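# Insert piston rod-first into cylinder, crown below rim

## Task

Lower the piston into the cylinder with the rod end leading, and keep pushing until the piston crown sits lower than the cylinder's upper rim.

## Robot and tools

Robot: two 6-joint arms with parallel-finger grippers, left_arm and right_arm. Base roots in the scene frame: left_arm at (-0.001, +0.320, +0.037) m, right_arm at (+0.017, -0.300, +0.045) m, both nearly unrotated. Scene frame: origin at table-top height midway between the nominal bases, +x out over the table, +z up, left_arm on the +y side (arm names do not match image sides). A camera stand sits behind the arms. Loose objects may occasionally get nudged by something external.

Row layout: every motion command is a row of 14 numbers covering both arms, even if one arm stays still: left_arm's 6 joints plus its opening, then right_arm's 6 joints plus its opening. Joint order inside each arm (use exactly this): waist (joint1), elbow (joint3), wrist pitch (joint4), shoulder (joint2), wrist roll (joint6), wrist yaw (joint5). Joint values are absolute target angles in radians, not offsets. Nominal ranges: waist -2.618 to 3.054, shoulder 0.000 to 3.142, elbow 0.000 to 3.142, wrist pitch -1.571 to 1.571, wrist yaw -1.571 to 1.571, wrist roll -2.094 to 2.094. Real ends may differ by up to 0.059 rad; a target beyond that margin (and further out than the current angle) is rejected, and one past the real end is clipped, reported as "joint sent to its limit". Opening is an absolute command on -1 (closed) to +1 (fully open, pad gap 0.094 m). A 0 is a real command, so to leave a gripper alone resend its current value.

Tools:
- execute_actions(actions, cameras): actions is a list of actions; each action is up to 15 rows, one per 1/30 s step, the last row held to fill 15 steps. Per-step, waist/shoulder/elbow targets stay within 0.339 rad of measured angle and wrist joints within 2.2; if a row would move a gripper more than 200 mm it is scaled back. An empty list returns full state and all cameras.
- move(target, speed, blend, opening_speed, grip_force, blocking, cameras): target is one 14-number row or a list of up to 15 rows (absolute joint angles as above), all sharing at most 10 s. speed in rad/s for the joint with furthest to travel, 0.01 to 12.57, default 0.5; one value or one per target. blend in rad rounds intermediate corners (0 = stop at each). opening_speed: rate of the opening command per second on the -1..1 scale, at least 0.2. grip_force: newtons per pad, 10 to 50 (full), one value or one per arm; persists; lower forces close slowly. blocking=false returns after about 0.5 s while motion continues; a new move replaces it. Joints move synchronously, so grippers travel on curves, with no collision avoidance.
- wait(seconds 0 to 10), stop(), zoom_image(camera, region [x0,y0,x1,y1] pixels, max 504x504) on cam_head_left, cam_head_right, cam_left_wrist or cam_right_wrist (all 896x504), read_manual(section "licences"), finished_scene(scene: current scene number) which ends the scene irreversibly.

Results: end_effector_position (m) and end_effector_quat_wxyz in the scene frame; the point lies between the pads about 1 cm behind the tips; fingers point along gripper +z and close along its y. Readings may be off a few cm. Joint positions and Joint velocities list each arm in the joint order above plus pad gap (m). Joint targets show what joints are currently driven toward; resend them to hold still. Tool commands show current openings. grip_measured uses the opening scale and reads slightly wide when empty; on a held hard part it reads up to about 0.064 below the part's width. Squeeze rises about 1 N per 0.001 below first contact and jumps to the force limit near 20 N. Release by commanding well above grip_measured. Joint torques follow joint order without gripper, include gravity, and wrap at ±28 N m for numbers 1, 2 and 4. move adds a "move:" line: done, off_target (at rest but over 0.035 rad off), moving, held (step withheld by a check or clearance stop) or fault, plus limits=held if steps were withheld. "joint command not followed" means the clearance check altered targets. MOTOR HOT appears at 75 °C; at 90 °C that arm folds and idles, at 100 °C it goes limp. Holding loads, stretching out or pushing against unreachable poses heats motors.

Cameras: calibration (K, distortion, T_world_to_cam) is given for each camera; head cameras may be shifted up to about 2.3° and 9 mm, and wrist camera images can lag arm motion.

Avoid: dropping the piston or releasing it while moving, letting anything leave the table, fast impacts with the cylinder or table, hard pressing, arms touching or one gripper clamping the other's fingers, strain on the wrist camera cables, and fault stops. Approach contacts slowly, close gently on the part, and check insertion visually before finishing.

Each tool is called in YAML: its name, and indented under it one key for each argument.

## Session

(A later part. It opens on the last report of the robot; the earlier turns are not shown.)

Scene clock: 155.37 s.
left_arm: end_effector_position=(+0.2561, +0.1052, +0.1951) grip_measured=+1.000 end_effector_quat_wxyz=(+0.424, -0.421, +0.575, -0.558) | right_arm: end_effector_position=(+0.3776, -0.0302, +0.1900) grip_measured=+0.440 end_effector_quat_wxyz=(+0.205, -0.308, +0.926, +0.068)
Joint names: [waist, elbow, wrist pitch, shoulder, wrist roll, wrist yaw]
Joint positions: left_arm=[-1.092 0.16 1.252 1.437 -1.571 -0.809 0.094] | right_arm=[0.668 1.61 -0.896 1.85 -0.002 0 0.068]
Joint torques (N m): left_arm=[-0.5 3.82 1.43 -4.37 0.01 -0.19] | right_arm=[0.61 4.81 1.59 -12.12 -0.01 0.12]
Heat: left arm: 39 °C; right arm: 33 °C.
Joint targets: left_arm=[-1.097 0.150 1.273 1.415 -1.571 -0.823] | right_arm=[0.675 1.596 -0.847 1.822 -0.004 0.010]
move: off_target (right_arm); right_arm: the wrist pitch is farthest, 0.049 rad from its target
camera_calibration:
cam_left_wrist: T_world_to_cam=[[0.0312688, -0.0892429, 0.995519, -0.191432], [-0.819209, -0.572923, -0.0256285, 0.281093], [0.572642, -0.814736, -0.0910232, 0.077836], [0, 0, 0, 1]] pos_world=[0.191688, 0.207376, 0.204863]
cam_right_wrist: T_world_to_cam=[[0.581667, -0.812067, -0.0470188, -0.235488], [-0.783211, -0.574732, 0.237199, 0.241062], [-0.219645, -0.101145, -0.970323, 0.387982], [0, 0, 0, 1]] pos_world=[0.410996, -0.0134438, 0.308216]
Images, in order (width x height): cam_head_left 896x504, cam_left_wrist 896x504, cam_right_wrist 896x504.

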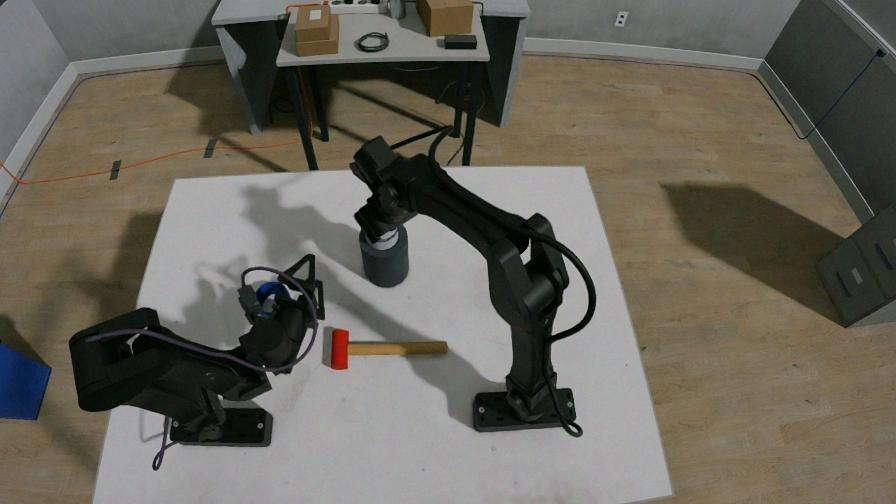

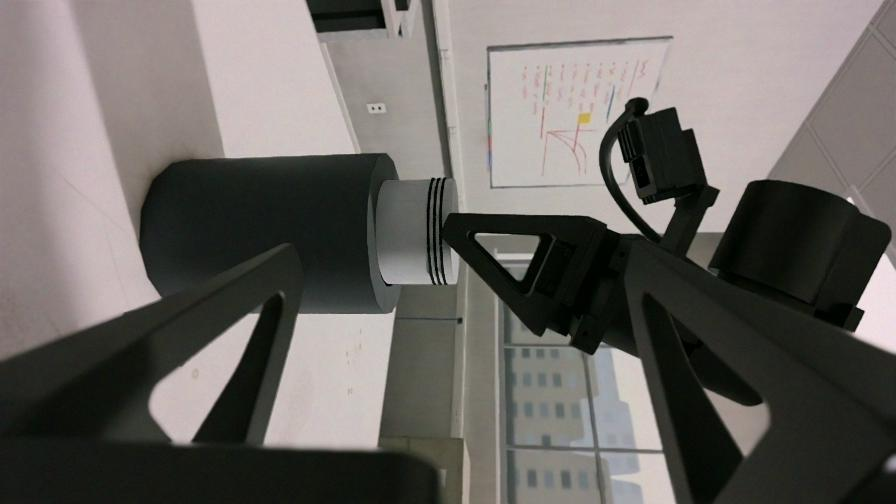

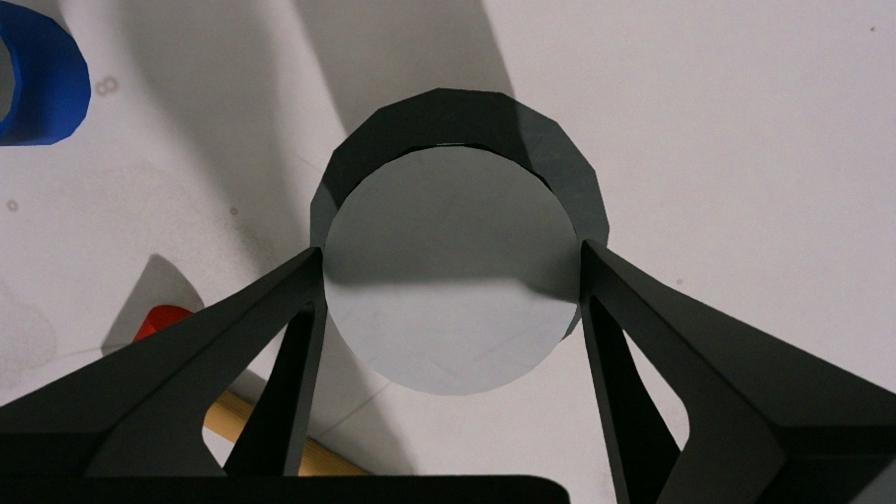

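move:
  target:
    - [-1.097, 0.150, 1.273, 1.415, -1.571, -0.823, 1.0, 0.675, 1.694, -0.901, 1.866, -0.004, 0.010, 0.3]
    - [-1.097, 0.150, 1.273, 1.415, -1.571, -0.823, 1.0, 0.675, 1.648, -0.885, 1.866, -0.004, 0.010, 0.3]
  speed: 0.12
  cameras: ["cam_left_wrist", "cam_right_wrist", "cam_head_left"]

zoom_image:
  camera: "cam_left_wrist"
  region: [350, 130, 510, 330]

zoom_image:
  camera: "cam_left_wrist"
  region: [366, 165, 416, 215]

zoom_image:
  camera: "cam_left_wrist"
  region: [366, 245, 416, 295]

zoom_image:
  camera: "cam_right_wrist"
  region: [290, 60, 620, 490]

Scene clock: 160.77 s.
left_arm: end_effector_position=(+0.2561, +0.1052, +0.1951) grip_measured=+1.000 end_effector_quat_wxyz=(+0.424, -0.421, +0.575, -0.558) | right_arm: end_effector_position=(+0.3778, -0.0301, +0.1909) grip_measured=+0.440 end_effector_quat_wxyz=(+0.197, -0.309, +0.928, +0.065)
Joint names: [waist, elbow, wrist pitch, shoulder, wrist roll, wrist yaw]
Joint positions: left_arm=[-1.092 0.16 1.252 1.437 -1.571 -0.809 0.094] | right_arm=[0.668 1.642 -0.928 1.867 -0.002 0 0.068]
Joint torques (N m): left_arm=[-0.5 3.82 1.44 -4.34 0.01 -0.19] | right_arm=[0.75 6.06 1.51 -9.66 -0.01 0.1]
Heat: left arm: 39 °C; right arm: 33 °C.
Joint targets: left_arm=[-1.097 0.150 1.273 1.415 -1.571 -0.823] | right_arm=[0.675 1.648 -0.885 1.866 -0.004 0.010]
move: off_target (right_arm); right_arm: the wrist pitch is farthest, 0.043 rad from its target
camera_calibration:
cam_left_wrist: T_world_to_cam=[[0.0312688, -0.0892429, 0.995519, -0.191432], [-0.819209, -0.572923, -0.0256285, 0.281093], [0.572642, -0.814736, -0.0910232, 0.077836], [0, 0, 0, 1]] pos_world=[0.191688, 0.207376, 0.204863]
cam_right_wrist: T_world_to_cam=[[0.580993, -0.812568, -0.0466894, -0.235295], [-0.779868, -0.572194, 0.253773, 0.236747], [-0.232923, -0.111029, -0.966136, 0.392863], [0, 0, 0, 1]] pos_world=[0.412843, -0.0121091, 0.308493]
Images, in order (width x height): cam_head_left 896x504, cam_left_wrist 896x504, cam_right_wrist 896x504.

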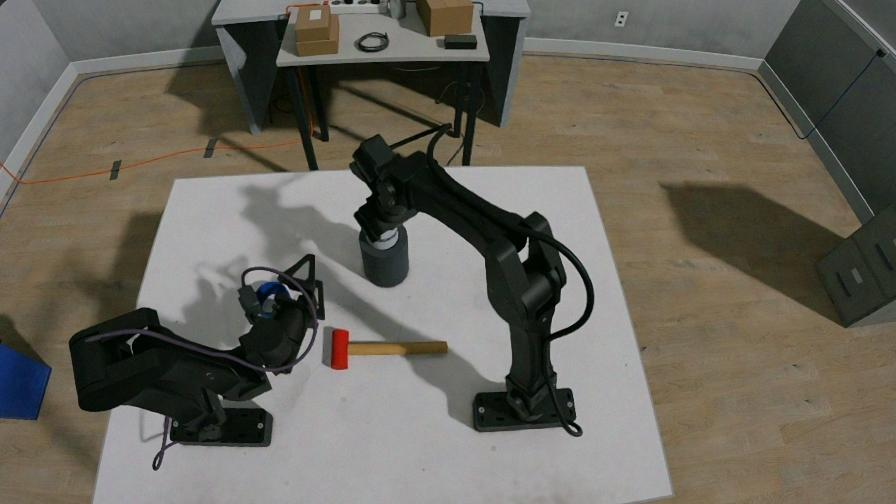

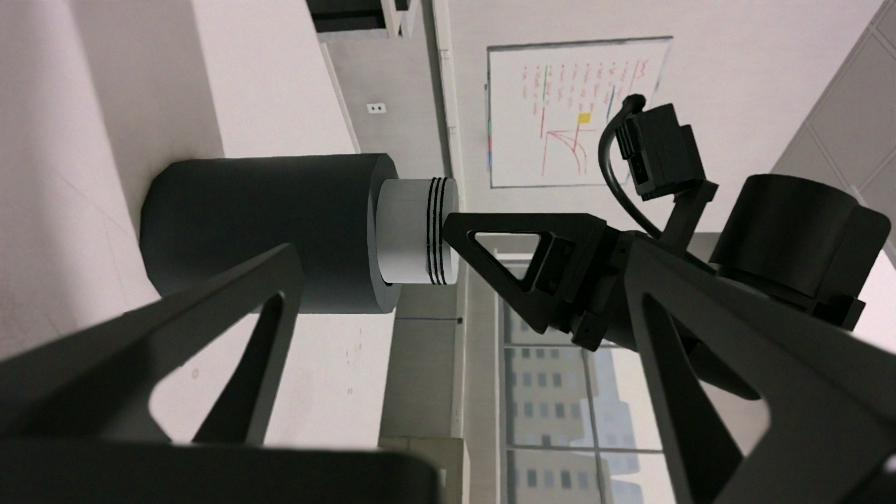

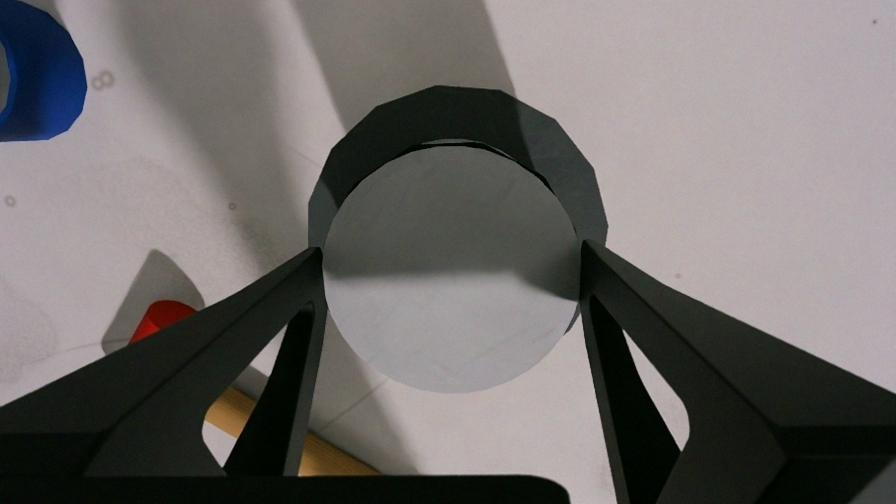

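Scaled by 2.520 from the camera's 896x504 image, which has a finer 1280x720 frame.

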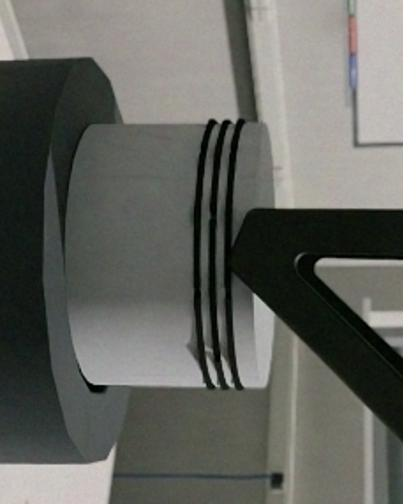

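Scaled by 10.080 from the camera's 896x504 image, which has a finer 1280x720 frame.

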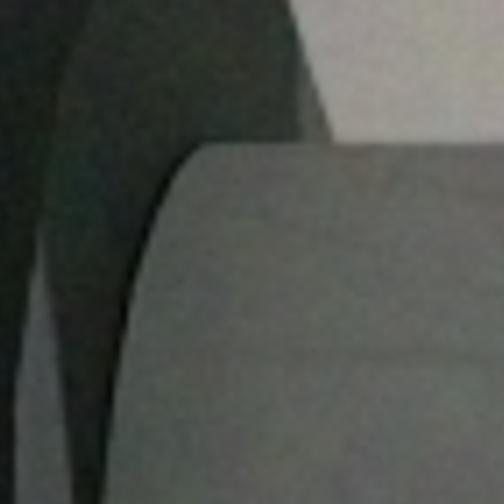

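Scaled by 10.080 from the camera's 896x504 image, which has a finer 1280x720 frame.

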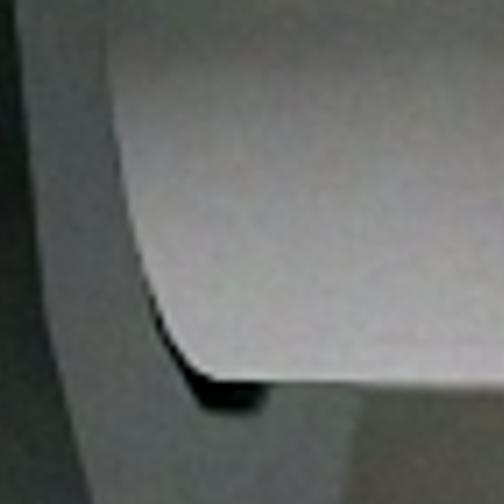

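Scaled by 1.172 from the camera's 896x504 image, which has a finer 1280x720 frame.

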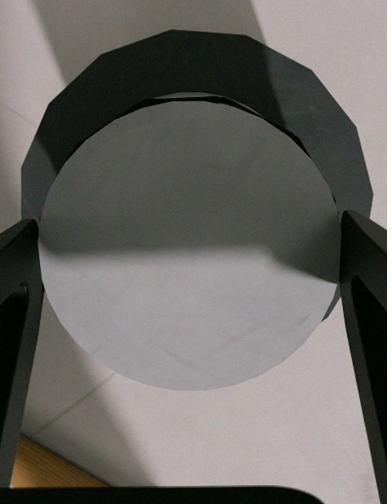

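move:
  target:
    - [-1.097, 0.150, 1.273, 1.415, -1.571, -0.823, 1.0, 0.675, 1.713, -0.920, 1.873, -0.004, 0.010, 0.3]
    - [-1.097, 0.150, 1.273, 1.415, -1.571, -0.823, 1.0, 0.675, 1.668, -0.905, 1.873, -0.004, 0.010, 0.3]
  speed: 0.12
  cameras: ["cam_left_wrist", "cam_right_wrist"]

zoom_image:
  camera: "cam_left_wrist"
  region: [350, 130, 510, 330]

zoom_image:
  camera: "cam_left_wrist"
  region: [366, 165, 416, 215]

zoom_image:
  camera: "cam_left_wrist"
  region: [366, 245, 416, 295]

zoom_image:
  camera: "cam_right_wrist"
  region: [290, 60, 620, 490]

Scene clock: 165.30 s.
left_arm: end_effector_position=(+0.2561, +0.1052, +0.1951) grip_measured=+1.000 end_effector_quat_wxyz=(+0.424, -0.421, +0.575, -0.558) | right_arm: end_effector_position=(+0.3769, -0.0308, +0.1912) grip_measured=+0.440 end_effector_quat_wxyz=(+0.191, -0.310, +0.929, +0.063)
Joint names: [waist, elbow, wrist pitch, shoulder, wrist roll, wrist yaw]
Joint positions: left_arm=[-1.092 0.16 1.252 1.437 -1.571 -0.809 0.094] | right_arm=[0.668 1.66 -0.951 1.875 -0.002 0 0.068]
Joint torques (N m): left_arm=[-0.5 3.81 1.43 -4.36 0.01 -0.19] | right_arm=[0.69 6.37 1.49 -9.89 -0.01 0.12]
Heat: left arm: 39 °C; right arm: 33 °C.
Joint targets: left_arm=[-1.097 0.150 1.273 1.415 -1.571 -0.823] | right_arm=[0.675 1.668 -0.905 1.873 -0.004 0.010]
move: off_target (right_arm); right_arm: the wrist pitch is farthest, 0.046 rad from its target
camera_calibration:
cam_left_wrist: T_world_to_cam=[[0.0312688, -0.0892429, 0.995519, -0.191432], [-0.819209, -0.572923, -0.0256285, 0.281093], [0.572642, -0.814736, -0.0910232, 0.077836], [0, 0, 0, 1]] pos_world=[0.191688, 0.207376, 0.204863]
cam_right_wrist: T_world_to_cam=[[0.580472, -0.812956, -0.0464122, -0.235168], [-0.777018, -0.570053, 0.266989, 0.232104], [-0.243508, -0.118916, -0.962581, 0.395975], [0, 0, 0, 1]] pos_world=[0.41328, -0.0117815, 0.308274]
Images, in order (width x height): cam_left_wrist 896x504, cam_right_wrist 896x504.

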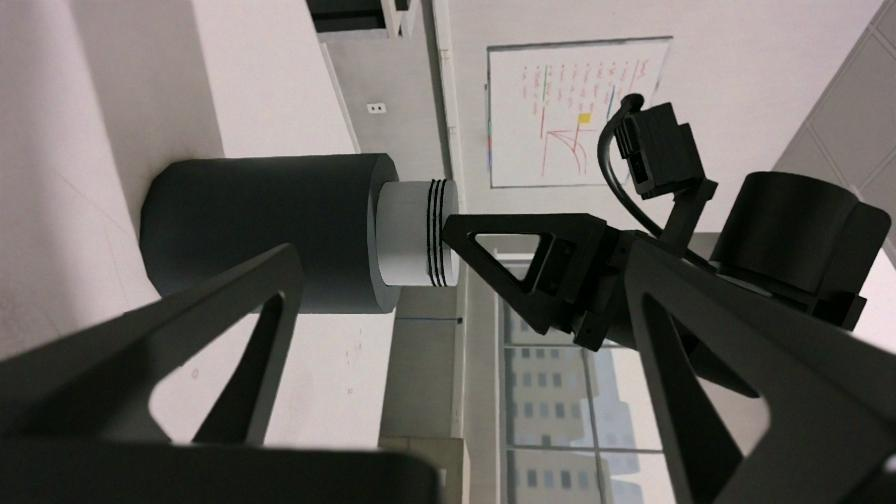

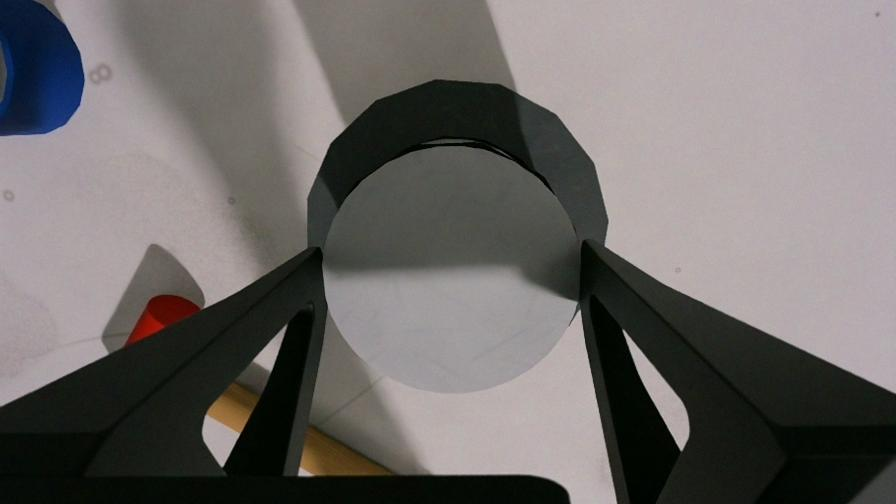

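Scaled by 2.520 from the camera's 896x504 image, which has a finer 1280x720 frame.

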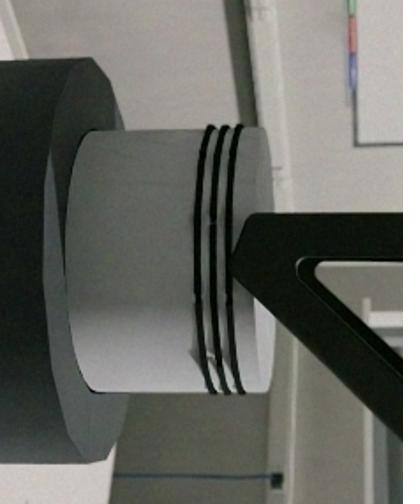

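Scaled by 10.080 from the camera's 896x504 image, which has a finer 1280x720 frame.

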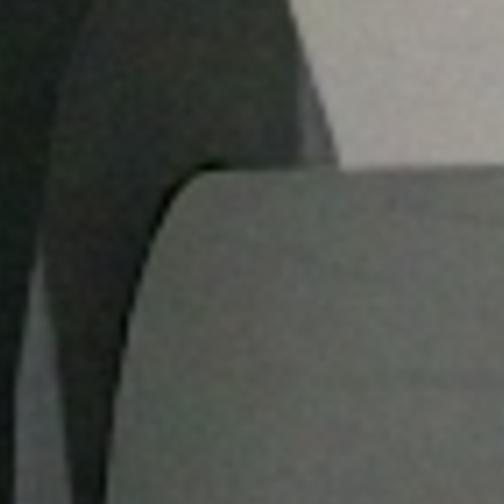

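Scaled by 10.080 from the camera's 896x504 image, which has a finer 1280x720 frame.

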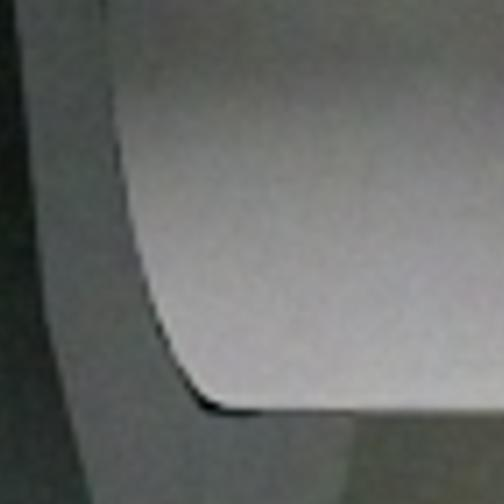

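Scaled by 1.172 from the camera's 896x504 image, which has a finer 1280x720 frame.

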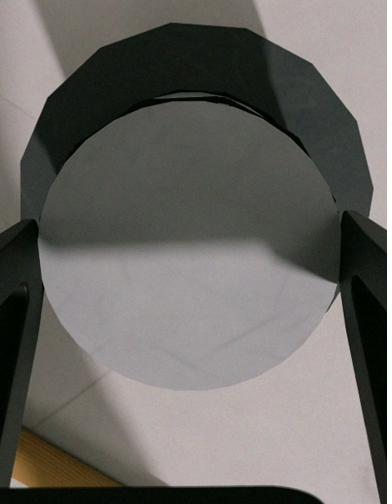

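move:
  target:
    - [-1.097, 0.150, 1.273, 1.415, -1.571, -0.823, 1.0, 0.675, 1.636, -0.878, 1.873, -0.004, 0.010, 0.3]
    - [-1.097, 0.150, 1.273, 1.415, -1.571, -0.823, 1.0, 0.675, 1.608, -0.850, 1.873, -0.004, 0.010, 0.3]
  speed: 0.08
  cameras: ["cam_left_wrist", "cam_right_wrist"]

zoom_image:
  camera: "cam_left_wrist"
  region: [350, 130, 510, 330]

zoom_image:
  camera: "cam_left_wrist"
  region: [366, 165, 416, 215]

zoom_image:
  camera: "cam_left_wrist"
  region: [366, 245, 416, 295]

Scene clock: 170.70 s.
left_arm: end_effector_position=(+0.2561, +0.1052, +0.1951) grip_measured=+1.000 end_effector_quat_wxyz=(+0.424, -0.421, +0.575, -0.558) | right_arm: end_effector_position=(+0.3873, -0.0231, +0.1898) grip_measured=+0.440 end_effector_quat_wxyz=(+0.217, -0.308, +0.924, +0.072)
Joint names: [waist, elbow, wrist pitch, shoulder, wrist roll, wrist yaw]
Joint positions: left_arm=[-1.092 0.16 1.252 1.437 -1.571 -0.809 0.094] | right_arm=[0.668 1.631 -0.866 1.875 -0.003 0 0.068]
Joint torques (N m): left_arm=[-0.5 3.82 1.43 -4.37 0.01 -0.2] | right_arm=[0.61 4.14 1.24 -9.92 0 0.1]
Heat: left arm: 40 °C; right arm: 33 °C.
Joint targets: left_arm=[-1.097 0.150 1.273 1.415 -1.571 -0.823] | right_arm=[0.675 1.608 -0.850 1.873 -0.004 0.010]
move: done
camera_calibration:
cam_left_wrist: T_world_to_cam=[[0.0312688, -0.0892429, 0.995519, -0.191432], [-0.819209, -0.572923, -0.0256285, 0.281093], [0.572642, -0.814736, -0.0910232, 0.077836], [0, 0, 0, 1]] pos_world=[0.191688, 0.207376, 0.204863]
cam_right_wrist: T_world_to_cam=[[0.582763, -0.811282, -0.0470014, -0.235691], [-0.787804, -0.578195, 0.212263, 0.259278], [-0.199381, -0.086671, -0.976082, 0.384253], [0, 0, 0, 1]] pos_world=[0.418225, -0.00799469, 0.308949]
Images, in order (width x height): cam_left_wrist 896x504, cam_right_wrist 896x504.

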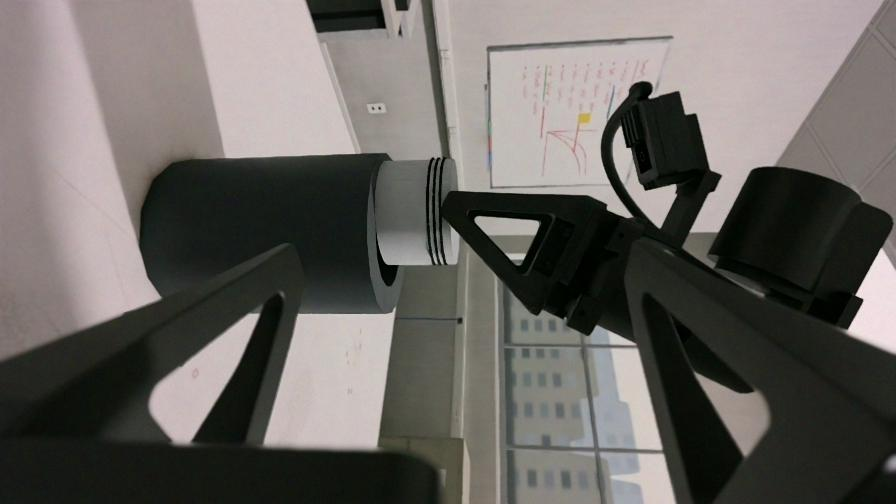

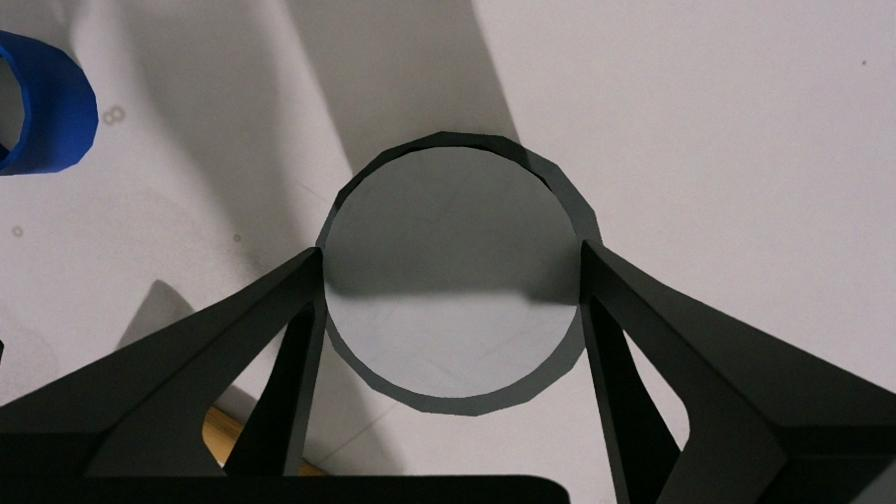

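Scaled by 2.520 from the camera's 896x504 image, which has a finer 1280x720 frame.

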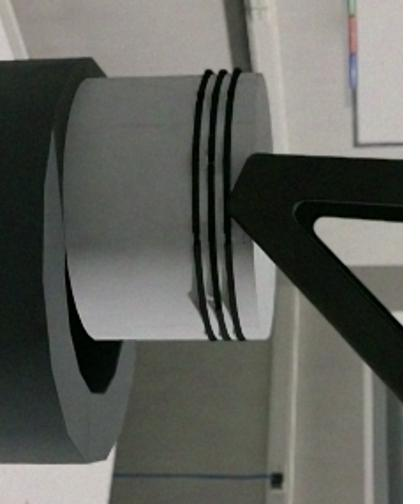

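Scaled by 10.080 from the camera's 896x504 image, which has a finer 1280x720 frame.

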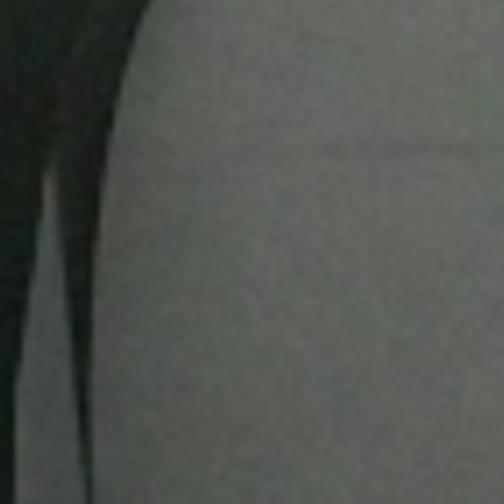

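Scaled by 10.080 from the camera's 896x504 image, which has a finer 1280x720 frame.

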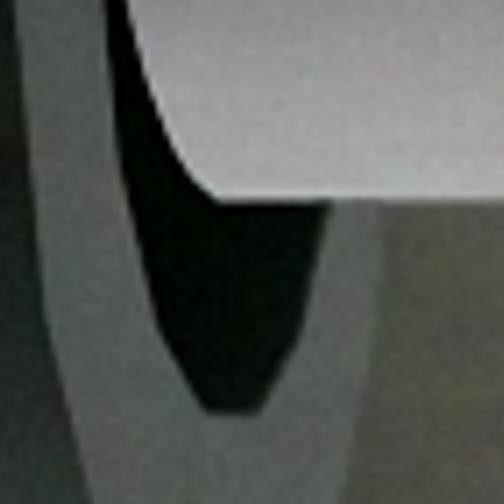

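move:
  target:
    - [-1.097, 0.150, 1.273, 1.415, -1.571, -0.823, 1.0, 0.676, 1.705, -0.850, 1.818, -0.004, 0.010, 0.3]
    - [-1.097, 0.150, 1.273, 1.415, -1.571, -0.823, 1.0, 0.676, 1.660, -0.840, 1.818, -0.004, 0.010, 0.3]
    - [-1.097, 0.150, 1.273, 1.415, -1.571, -0.823, 1.0, 0.676, 1.470, -0.7045, 1.689, -0.004, 0.010, 0.3]
  speed: [0.2, 0.3, 0.25]
  cameras: ["cam_left_wrist", "cam_right_wrist"]

zoom_image:
  camera: "cam_left_wrist"
  region: [350, 130, 510, 330]

zoom_image:
  camera: "cam_right_wrist"
  region: [290, 60, 620, 490]

Scene clock: 182.83 s.
left_arm: end_effector_position=(+0.2561, +0.1052, +0.1951) grip_measured=+1.000 end_effector_quat_wxyz=(+0.424, -0.421, +0.575, -0.558) | right_arm: end_effector_position=(+0.3728, -0.0339, +0.1980) grip_measured=+0.440 end_effector_quat_wxyz=(+0.249, -0.305, +0.916, +0.082)
Joint names: [waist, elbow, wrist pitch, shoulder, wrist roll, wrist yaw]
Joint positions: left_arm=[-1.092 0.16 1.252 1.437 -1.571 -0.809 0.094] | right_arm=[0.668 1.469 -0.765 1.746 -0.003 0 0.068]
Joint torques (N m): left_arm=[-0.5 3.82 1.43 -4.36 0 -0.19] | right_arm=[0.79 5.94 1.86 -14.09 -0.01 0.1]
Heat: left arm: 40 °C; right arm: 33 °C.
Joint targets: left_arm=[-1.097 0.150 1.273 1.415 -1.571 -0.823] | right_arm=[0.676 1.470 -0.704 1.689 -0.004 0.010]
move: off_target (right_arm); right_arm: the wrist pitch is farthest, 0.060 rad from its target
camera_calibration:
cam_left_wrist: T_world_to_cam=[[0.0312688, -0.0892429, 0.995519, -0.191432], [-0.819209, -0.572923, -0.0256285, 0.281093], [0.572642, -0.814736, -0.0910232, 0.077836], [0, 0, 0, 1]] pos_world=[0.191688, 0.207376, 0.204863]
cam_right_wrist: T_world_to_cam=[[0.585429, -0.809296, -0.0480913, -0.236433], [-0.79766, -0.585587, 0.144311, 0.256749], [-0.144952, -0.0461233, -0.988363, 0.371975], [0, 0, 0, 1]] pos_world=[0.397132, -0.0238386, 0.319224]
Images, in order (width x height): cam_left_wrist 896x504, cam_right_wrist 896x504.

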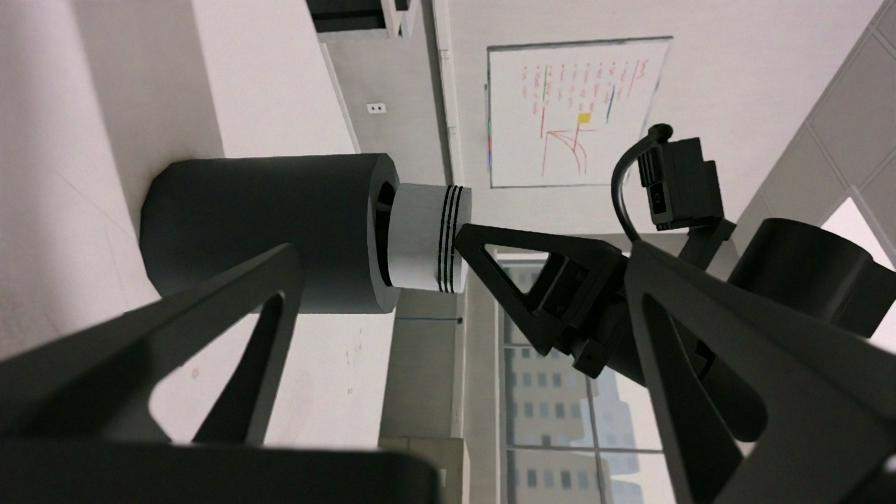

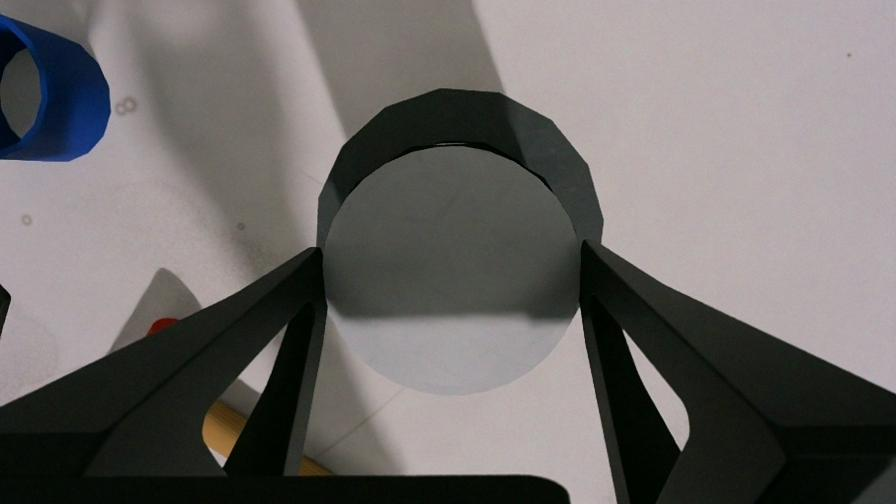

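Scaled by 2.520 from the camera's 896x504 image, which has a finer 1280x720 frame.

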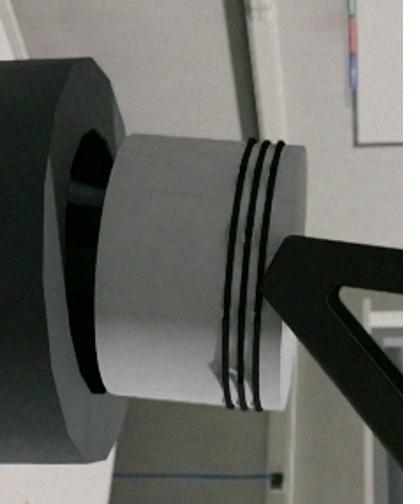

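Scaled by 1.172 from the camera's 896x504 image, which has a finer 1280x720 frame.

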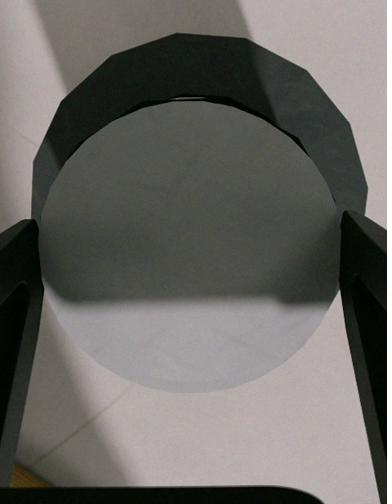

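move:
  target: [-1.097, 0.150, 1.273, 1.415, -1.571, -0.823, 1.0, 0.676, 1.4467, -0.6777, 1.689, -0.004, 0.010, 0.3]
  speed: 0.1
  cameras: ["cam_left_wrist", "cam_right_wrist"]

zoom_image:
  camera: "cam_left_wrist"
  region: [350, 130, 510, 330]

zoom_image:
  camera: "cam_left_wrist"
  region: [366, 245, 416, 295]

Scene clock: 186.40 s.
left_arm: end_effector_position=(+0.2561, +0.1052, +0.1951) grip_measured=+1.000 end_effector_quat_wxyz=(+0.424, -0.421, +0.575, -0.558) | right_arm: end_effector_position=(+0.3734, -0.0334, +0.1931) grip_measured=+0.440 end_effector_quat_wxyz=(+0.251, -0.305, +0.915, +0.083)
Joint names: [waist, elbow, wrist pitch, shoulder, wrist roll, wrist yaw]
Joint positions: left_arm=[-1.092 0.16 1.252 1.437 -1.571 -0.809 0.094] | right_arm=[0.668 1.446 -0.737 1.745 -0.003 0 0.068]
Joint torques (N m): left_arm=[-0.5 3.82 1.44 -4.36 0.01 -0.2] | right_arm=[0.79 5.83 1.91 -13.97 -0.01 0.1]
Heat: left arm: 40 °C; right arm: 34 °C.
Joint targets: left_arm=[-1.097 0.150 1.273 1.415 -1.571 -0.823] | right_arm=[0.676 1.447 -0.678 1.689 -0.004 0.010]
move: off_target (right_arm); right_arm: the wrist pitch is farthest, 0.059 rad from its target
camera_calibration:
cam_left_wrist: T_world_to_cam=[[0.0312688, -0.0892429, 0.995519, -0.191432], [-0.819209, -0.572923, -0.0256285, 0.281093], [0.572642, -0.814736, -0.0910232, 0.077836], [0, 0, 0, 1]] pos_world=[0.191688, 0.207376, 0.204863]
cam_right_wrist: T_world_to_cam=[[0.585598, -0.809167, -0.0482138, -0.236667], [-0.798289, -0.586009, 0.139023, 0.259464], [-0.140746, -0.0429228, -0.989115, 0.365894], [0, 0, 0, 1]] pos_world=[0.397217, -0.02375, 0.314429]
Images, in order (width x height): cam_left_wrist 896x504, cam_right_wrist 896x504.

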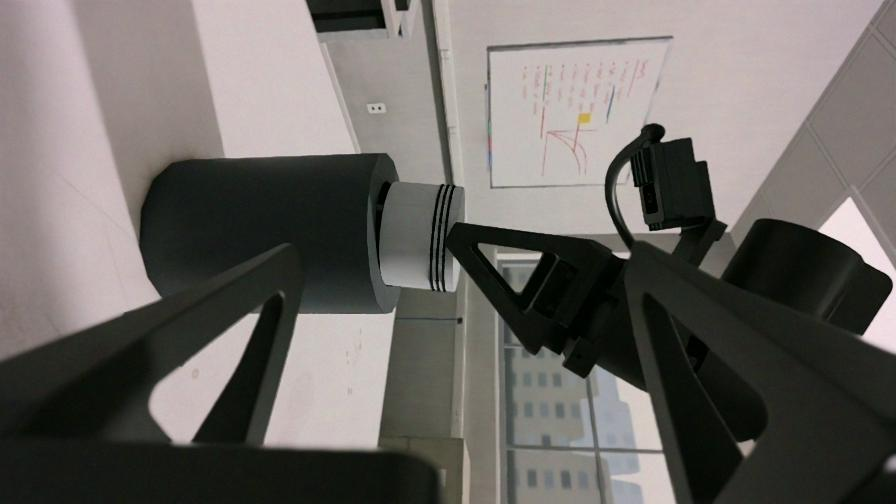

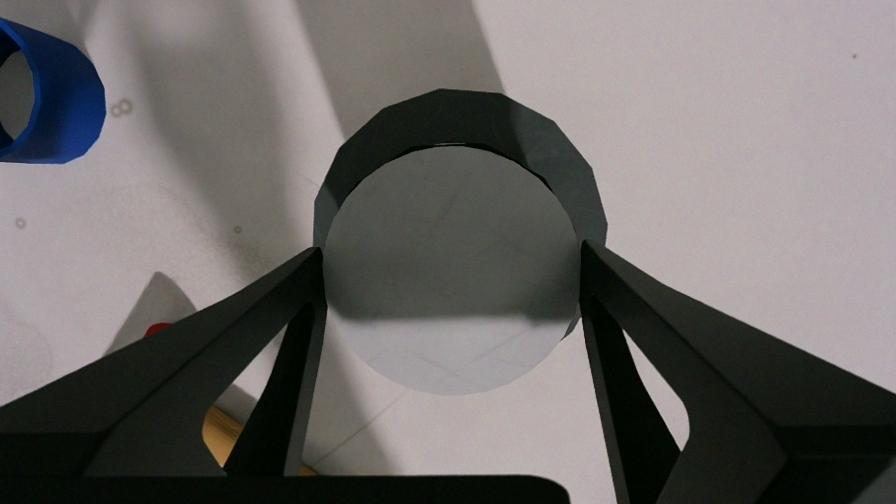

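Scaled by 2.520 from the camera's 896x504 image, which has a finer 1280x720 frame.

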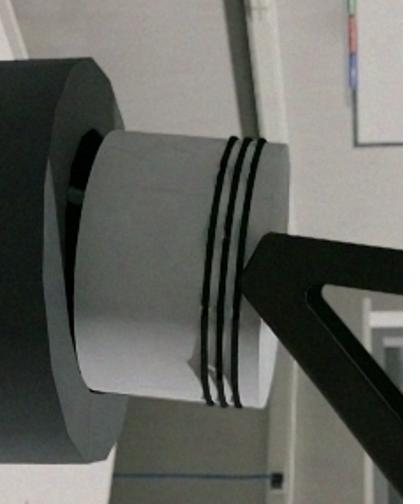

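Scaled by 10.080 from the camera's 896x504 image, which has a finer 1280x720 frame.

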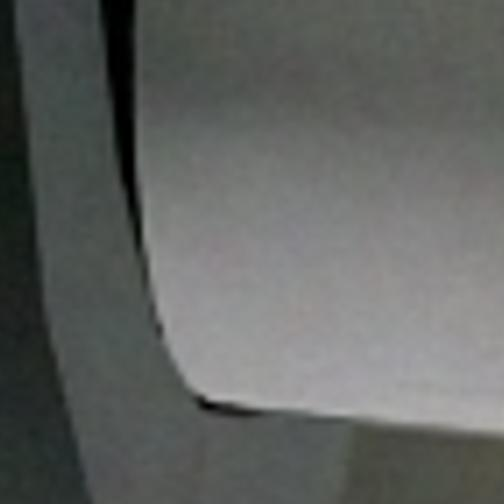

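move:
  target:
    - [-1.097, 0.150, 1.273, 1.415, -1.571, -0.823, 1.0, 0.676, 1.490, -0.701, 1.742, -0.004, 0.010, 0.3]
    - [-1.097, 0.150, 1.273, 1.415, -1.571, -0.823, 1.0, 0.676, 1.5585, -0.7695, 1.788, -0.004, 0.010, 0.3]
  speed: [0.2, 0.1]
  cameras: ["cam_left_wrist", "cam_right_wrist"]

zoom_image:
  camera: "cam_left_wrist"
  region: [350, 130, 510, 330]

zoom_image:
  camera: "cam_left_wrist"
  region: [366, 245, 416, 295]

zoom_image:
  camera: "cam_left_wrist"
  region: [366, 165, 416, 215]

Scene clock: 191.00 s.
left_arm: end_effector_position=(+0.2561, +0.1052, +0.1951) grip_measured=+1.000 end_effector_quat_wxyz=(+0.424, -0.421, +0.575, -0.558) | right_arm: end_effector_position=(+0.3745, -0.0326, +0.1886) grip_measured=+0.440 end_effector_quat_wxyz=(+0.229, -0.307, +0.921, +0.076)
Joint names: [waist, elbow, wrist pitch, shoulder, wrist roll, wrist yaw]
Joint positions: left_arm=[-1.092 0.16 1.252 1.437 -1.571 -0.809 0.094] | right_arm=[0.668 1.506 -0.799 1.79 -0.003 0 0.068]
Joint torques (N m): left_arm=[-0.5 3.82 1.43 -4.36 0.01 -0.19] | right_arm=[0.76 9.99 1.45 -9.13 0.01 0.12]
Heat: left arm: 40 °C; right arm: 34 °C.
Joint targets: left_arm=[-1.097 0.150 1.273 1.415 -1.571 -0.823] | right_arm=[0.676 1.559 -0.770 1.788 -0.004 0.010]
move: off_target (right_arm); right_arm: the elbow is farthest, 0.053 rad from its target
camera_calibration:
cam_left_wrist: T_world_to_cam=[[0.0312688, -0.0892429, 0.995519, -0.191432], [-0.819209, -0.572923, -0.0256285, 0.281093], [0.572642, -0.814736, -0.0910232, 0.077836], [0, 0, 0, 1]] pos_world=[0.191688, 0.207376, 0.204863]
cam_right_wrist: T_world_to_cam=[[0.583763, -0.810539, -0.047407, -0.236364], [-0.792081, -0.581355, 0.186103, 0.250435], [-0.178404, -0.0710897, -0.981386, 0.373341], [0, 0, 0, 1]] pos_world=[0.402951, -0.0194499, 0.30858]
Images, in order (width x height): cam_left_wrist 896x504, cam_right_wrist 896x504.

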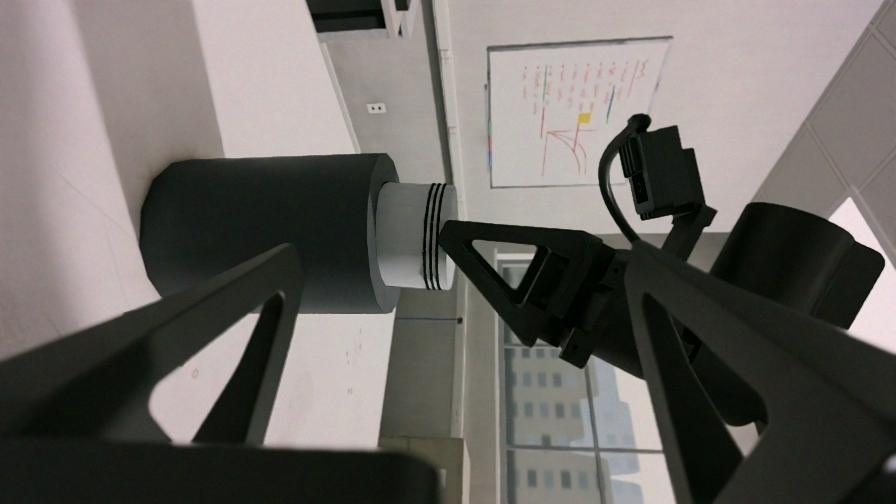

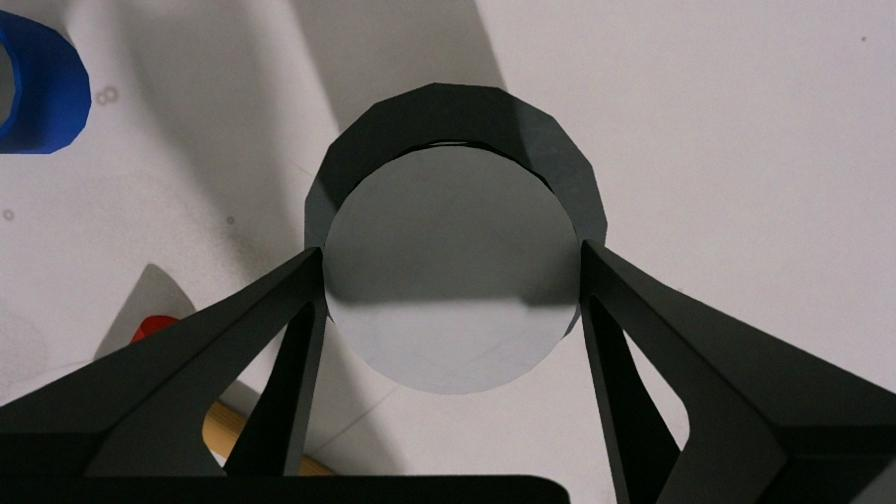

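Scaled by 2.520 from the camera's 896x504 image, which has a finer 1280x720 frame.

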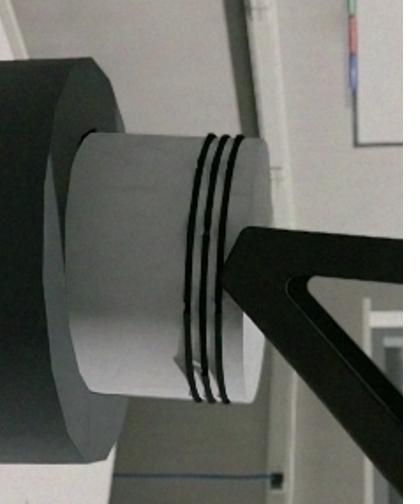

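Scaled by 10.080 from the camera's 896x504 image, which has a finer 1280x720 frame.

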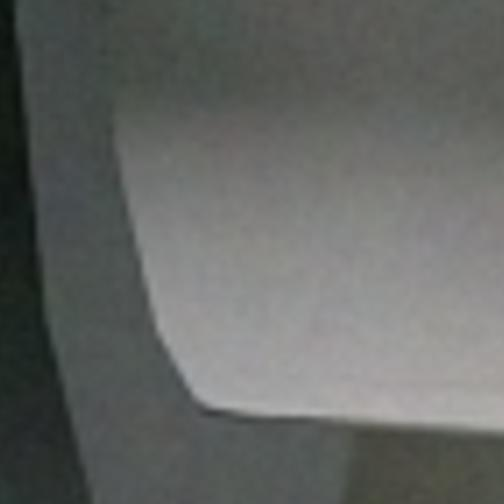

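Scaled by 10.080 from the camera's 896x504 image, which has a finer 1280x720 frame.

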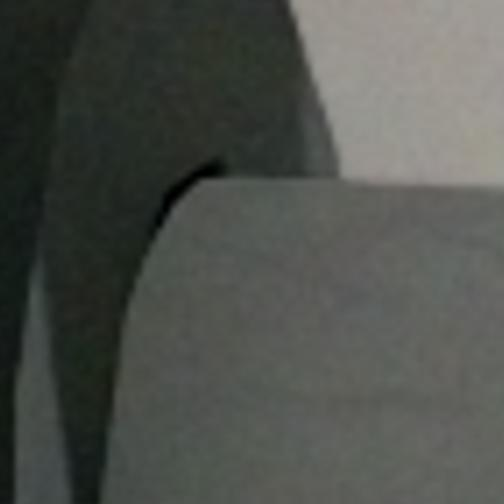

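move:
  target:
    - [-1.097, 0.150, 1.273, 1.415, -1.571, -0.823, 1.0, 0.676, 1.604, -0.815, 1.827, -0.004, 0.010, 0.3]
    - [-1.097, 0.150, 1.273, 1.415, -1.571, -0.823, 1.0, 0.676, 1.657, -0.866, 1.868, -0.004, 0.010, 0.3]
  speed: [0.1, 0.1]
  blend: [0.02, 0]
  cameras: ["cam_left_wrist", "cam_right_wrist"]

zoom_image:
  camera: "cam_left_wrist"
  region: [350, 130, 510, 330]

zoom_image:
  camera: "cam_left_wrist"
  region: [366, 245, 416, 295]

zoom_image:
  camera: "cam_left_wrist"
  region: [366, 165, 416, 215]

Scene clock: 195.20 s.
left_arm: end_effector_position=(+0.2561, +0.1052, +0.1951) grip_measured=+1.000 end_effector_quat_wxyz=(+0.424, -0.421, +0.575, -0.558) | right_arm: end_effector_position=(+0.3773, -0.0306, +0.1791) grip_measured=+0.440 end_effector_quat_wxyz=(+0.191, -0.310, +0.929, +0.063)
Joint names: [waist, elbow, wrist pitch, shoulder, wrist roll, wrist yaw]
Joint positions: left_arm=[-1.092 0.16 1.252 1.437 -1.571 -0.809 0.094] | right_arm=[0.668 1.611 -0.901 1.875 -0.003 0 0.068]
Joint torques (N m): left_arm=[-0.51 3.82 1.44 -4.34 0.01 -0.19] | right_arm=[0.85 9.35 1.38 -10.28 0.02 0.1]
Heat: left arm: 40 °C; right arm: 34 °C.
Joint targets: left_arm=[-1.097 0.150 1.273 1.415 -1.571 -0.823] | right_arm=[0.676 1.657 -0.866 1.868 -0.004 0.010]
move: off_target (right_arm); right_arm: the elbow is farthest, 0.046 rad from its target
camera_calibration:
cam_left_wrist: T_world_to_cam=[[0.0312688, -0.0892429, 0.995519, -0.191432], [-0.819209, -0.572923, -0.0256285, 0.281093], [0.572642, -0.814736, -0.0910232, 0.077836], [0, 0, 0, 1]] pos_world=[0.191688, 0.207376, 0.204863]
cam_right_wrist: T_world_to_cam=[[0.58102, -0.812602, -0.0457589, -0.236037], [-0.777199, -0.57064, 0.265201, 0.236118], [-0.241615, -0.118523, -0.963107, 0.383756], [0, 0, 0, 1]] pos_world=[0.413374, -0.0115821, 0.296178]
Images, in order (width x height): cam_left_wrist 896x504, cam_right_wrist 896x504.

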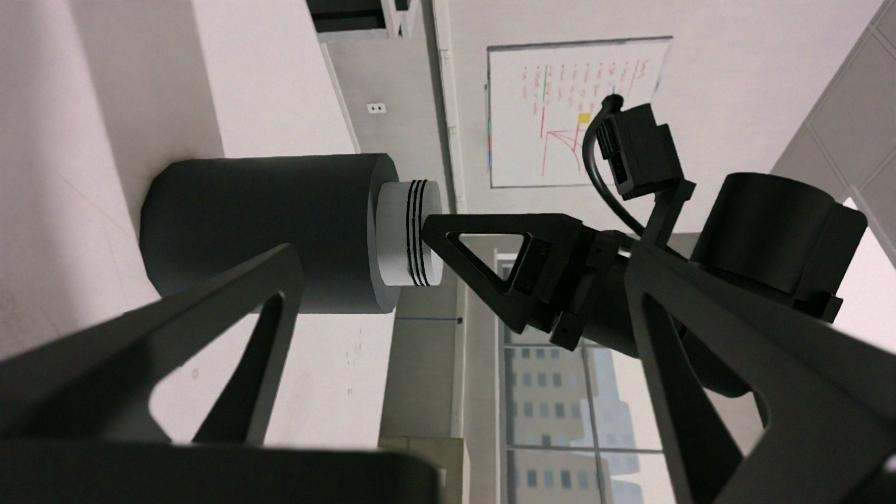

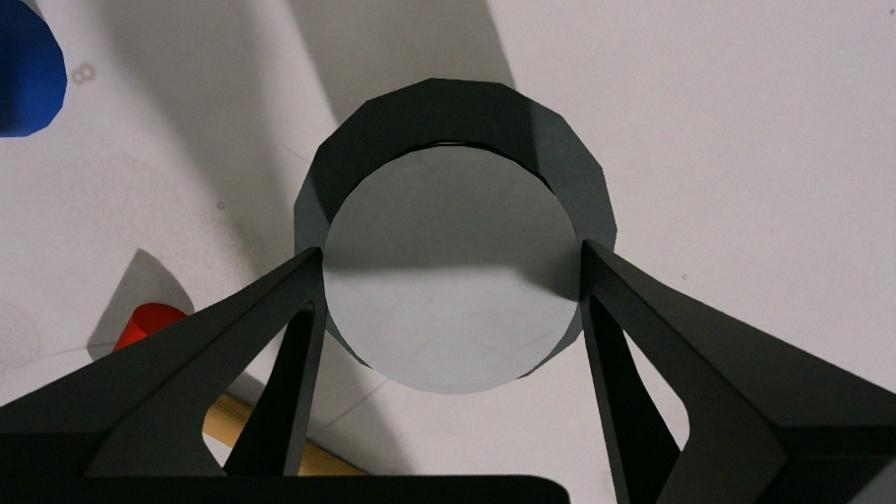

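Scaled by 2.520 from the camera's 896x504 image, which has a finer 1280x720 frame.

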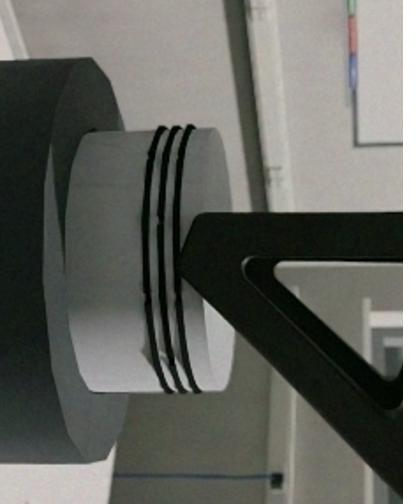

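Scaled by 10.080 from the camera's 896x504 image, which has a finer 1280x720 frame.

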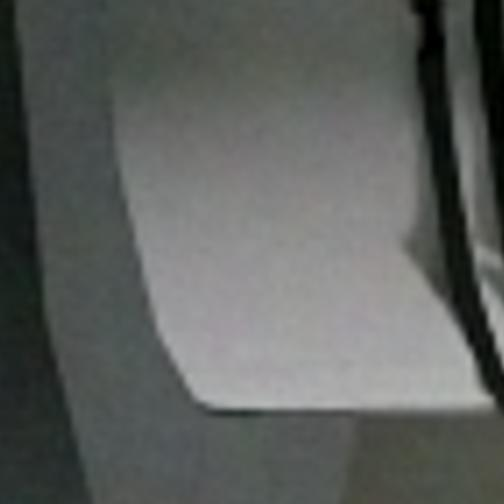

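Scaled by 10.080 from the camera's 896x504 image, which has a finer 1280x720 frame.

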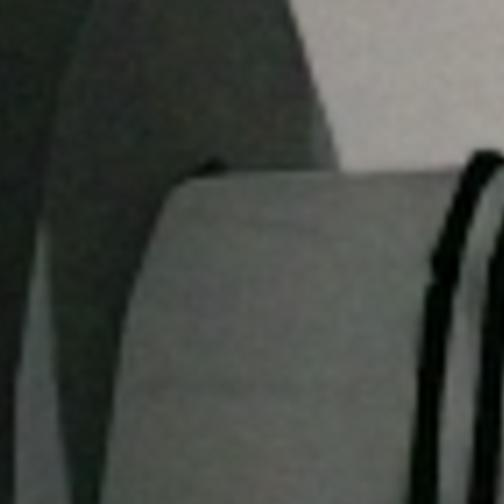

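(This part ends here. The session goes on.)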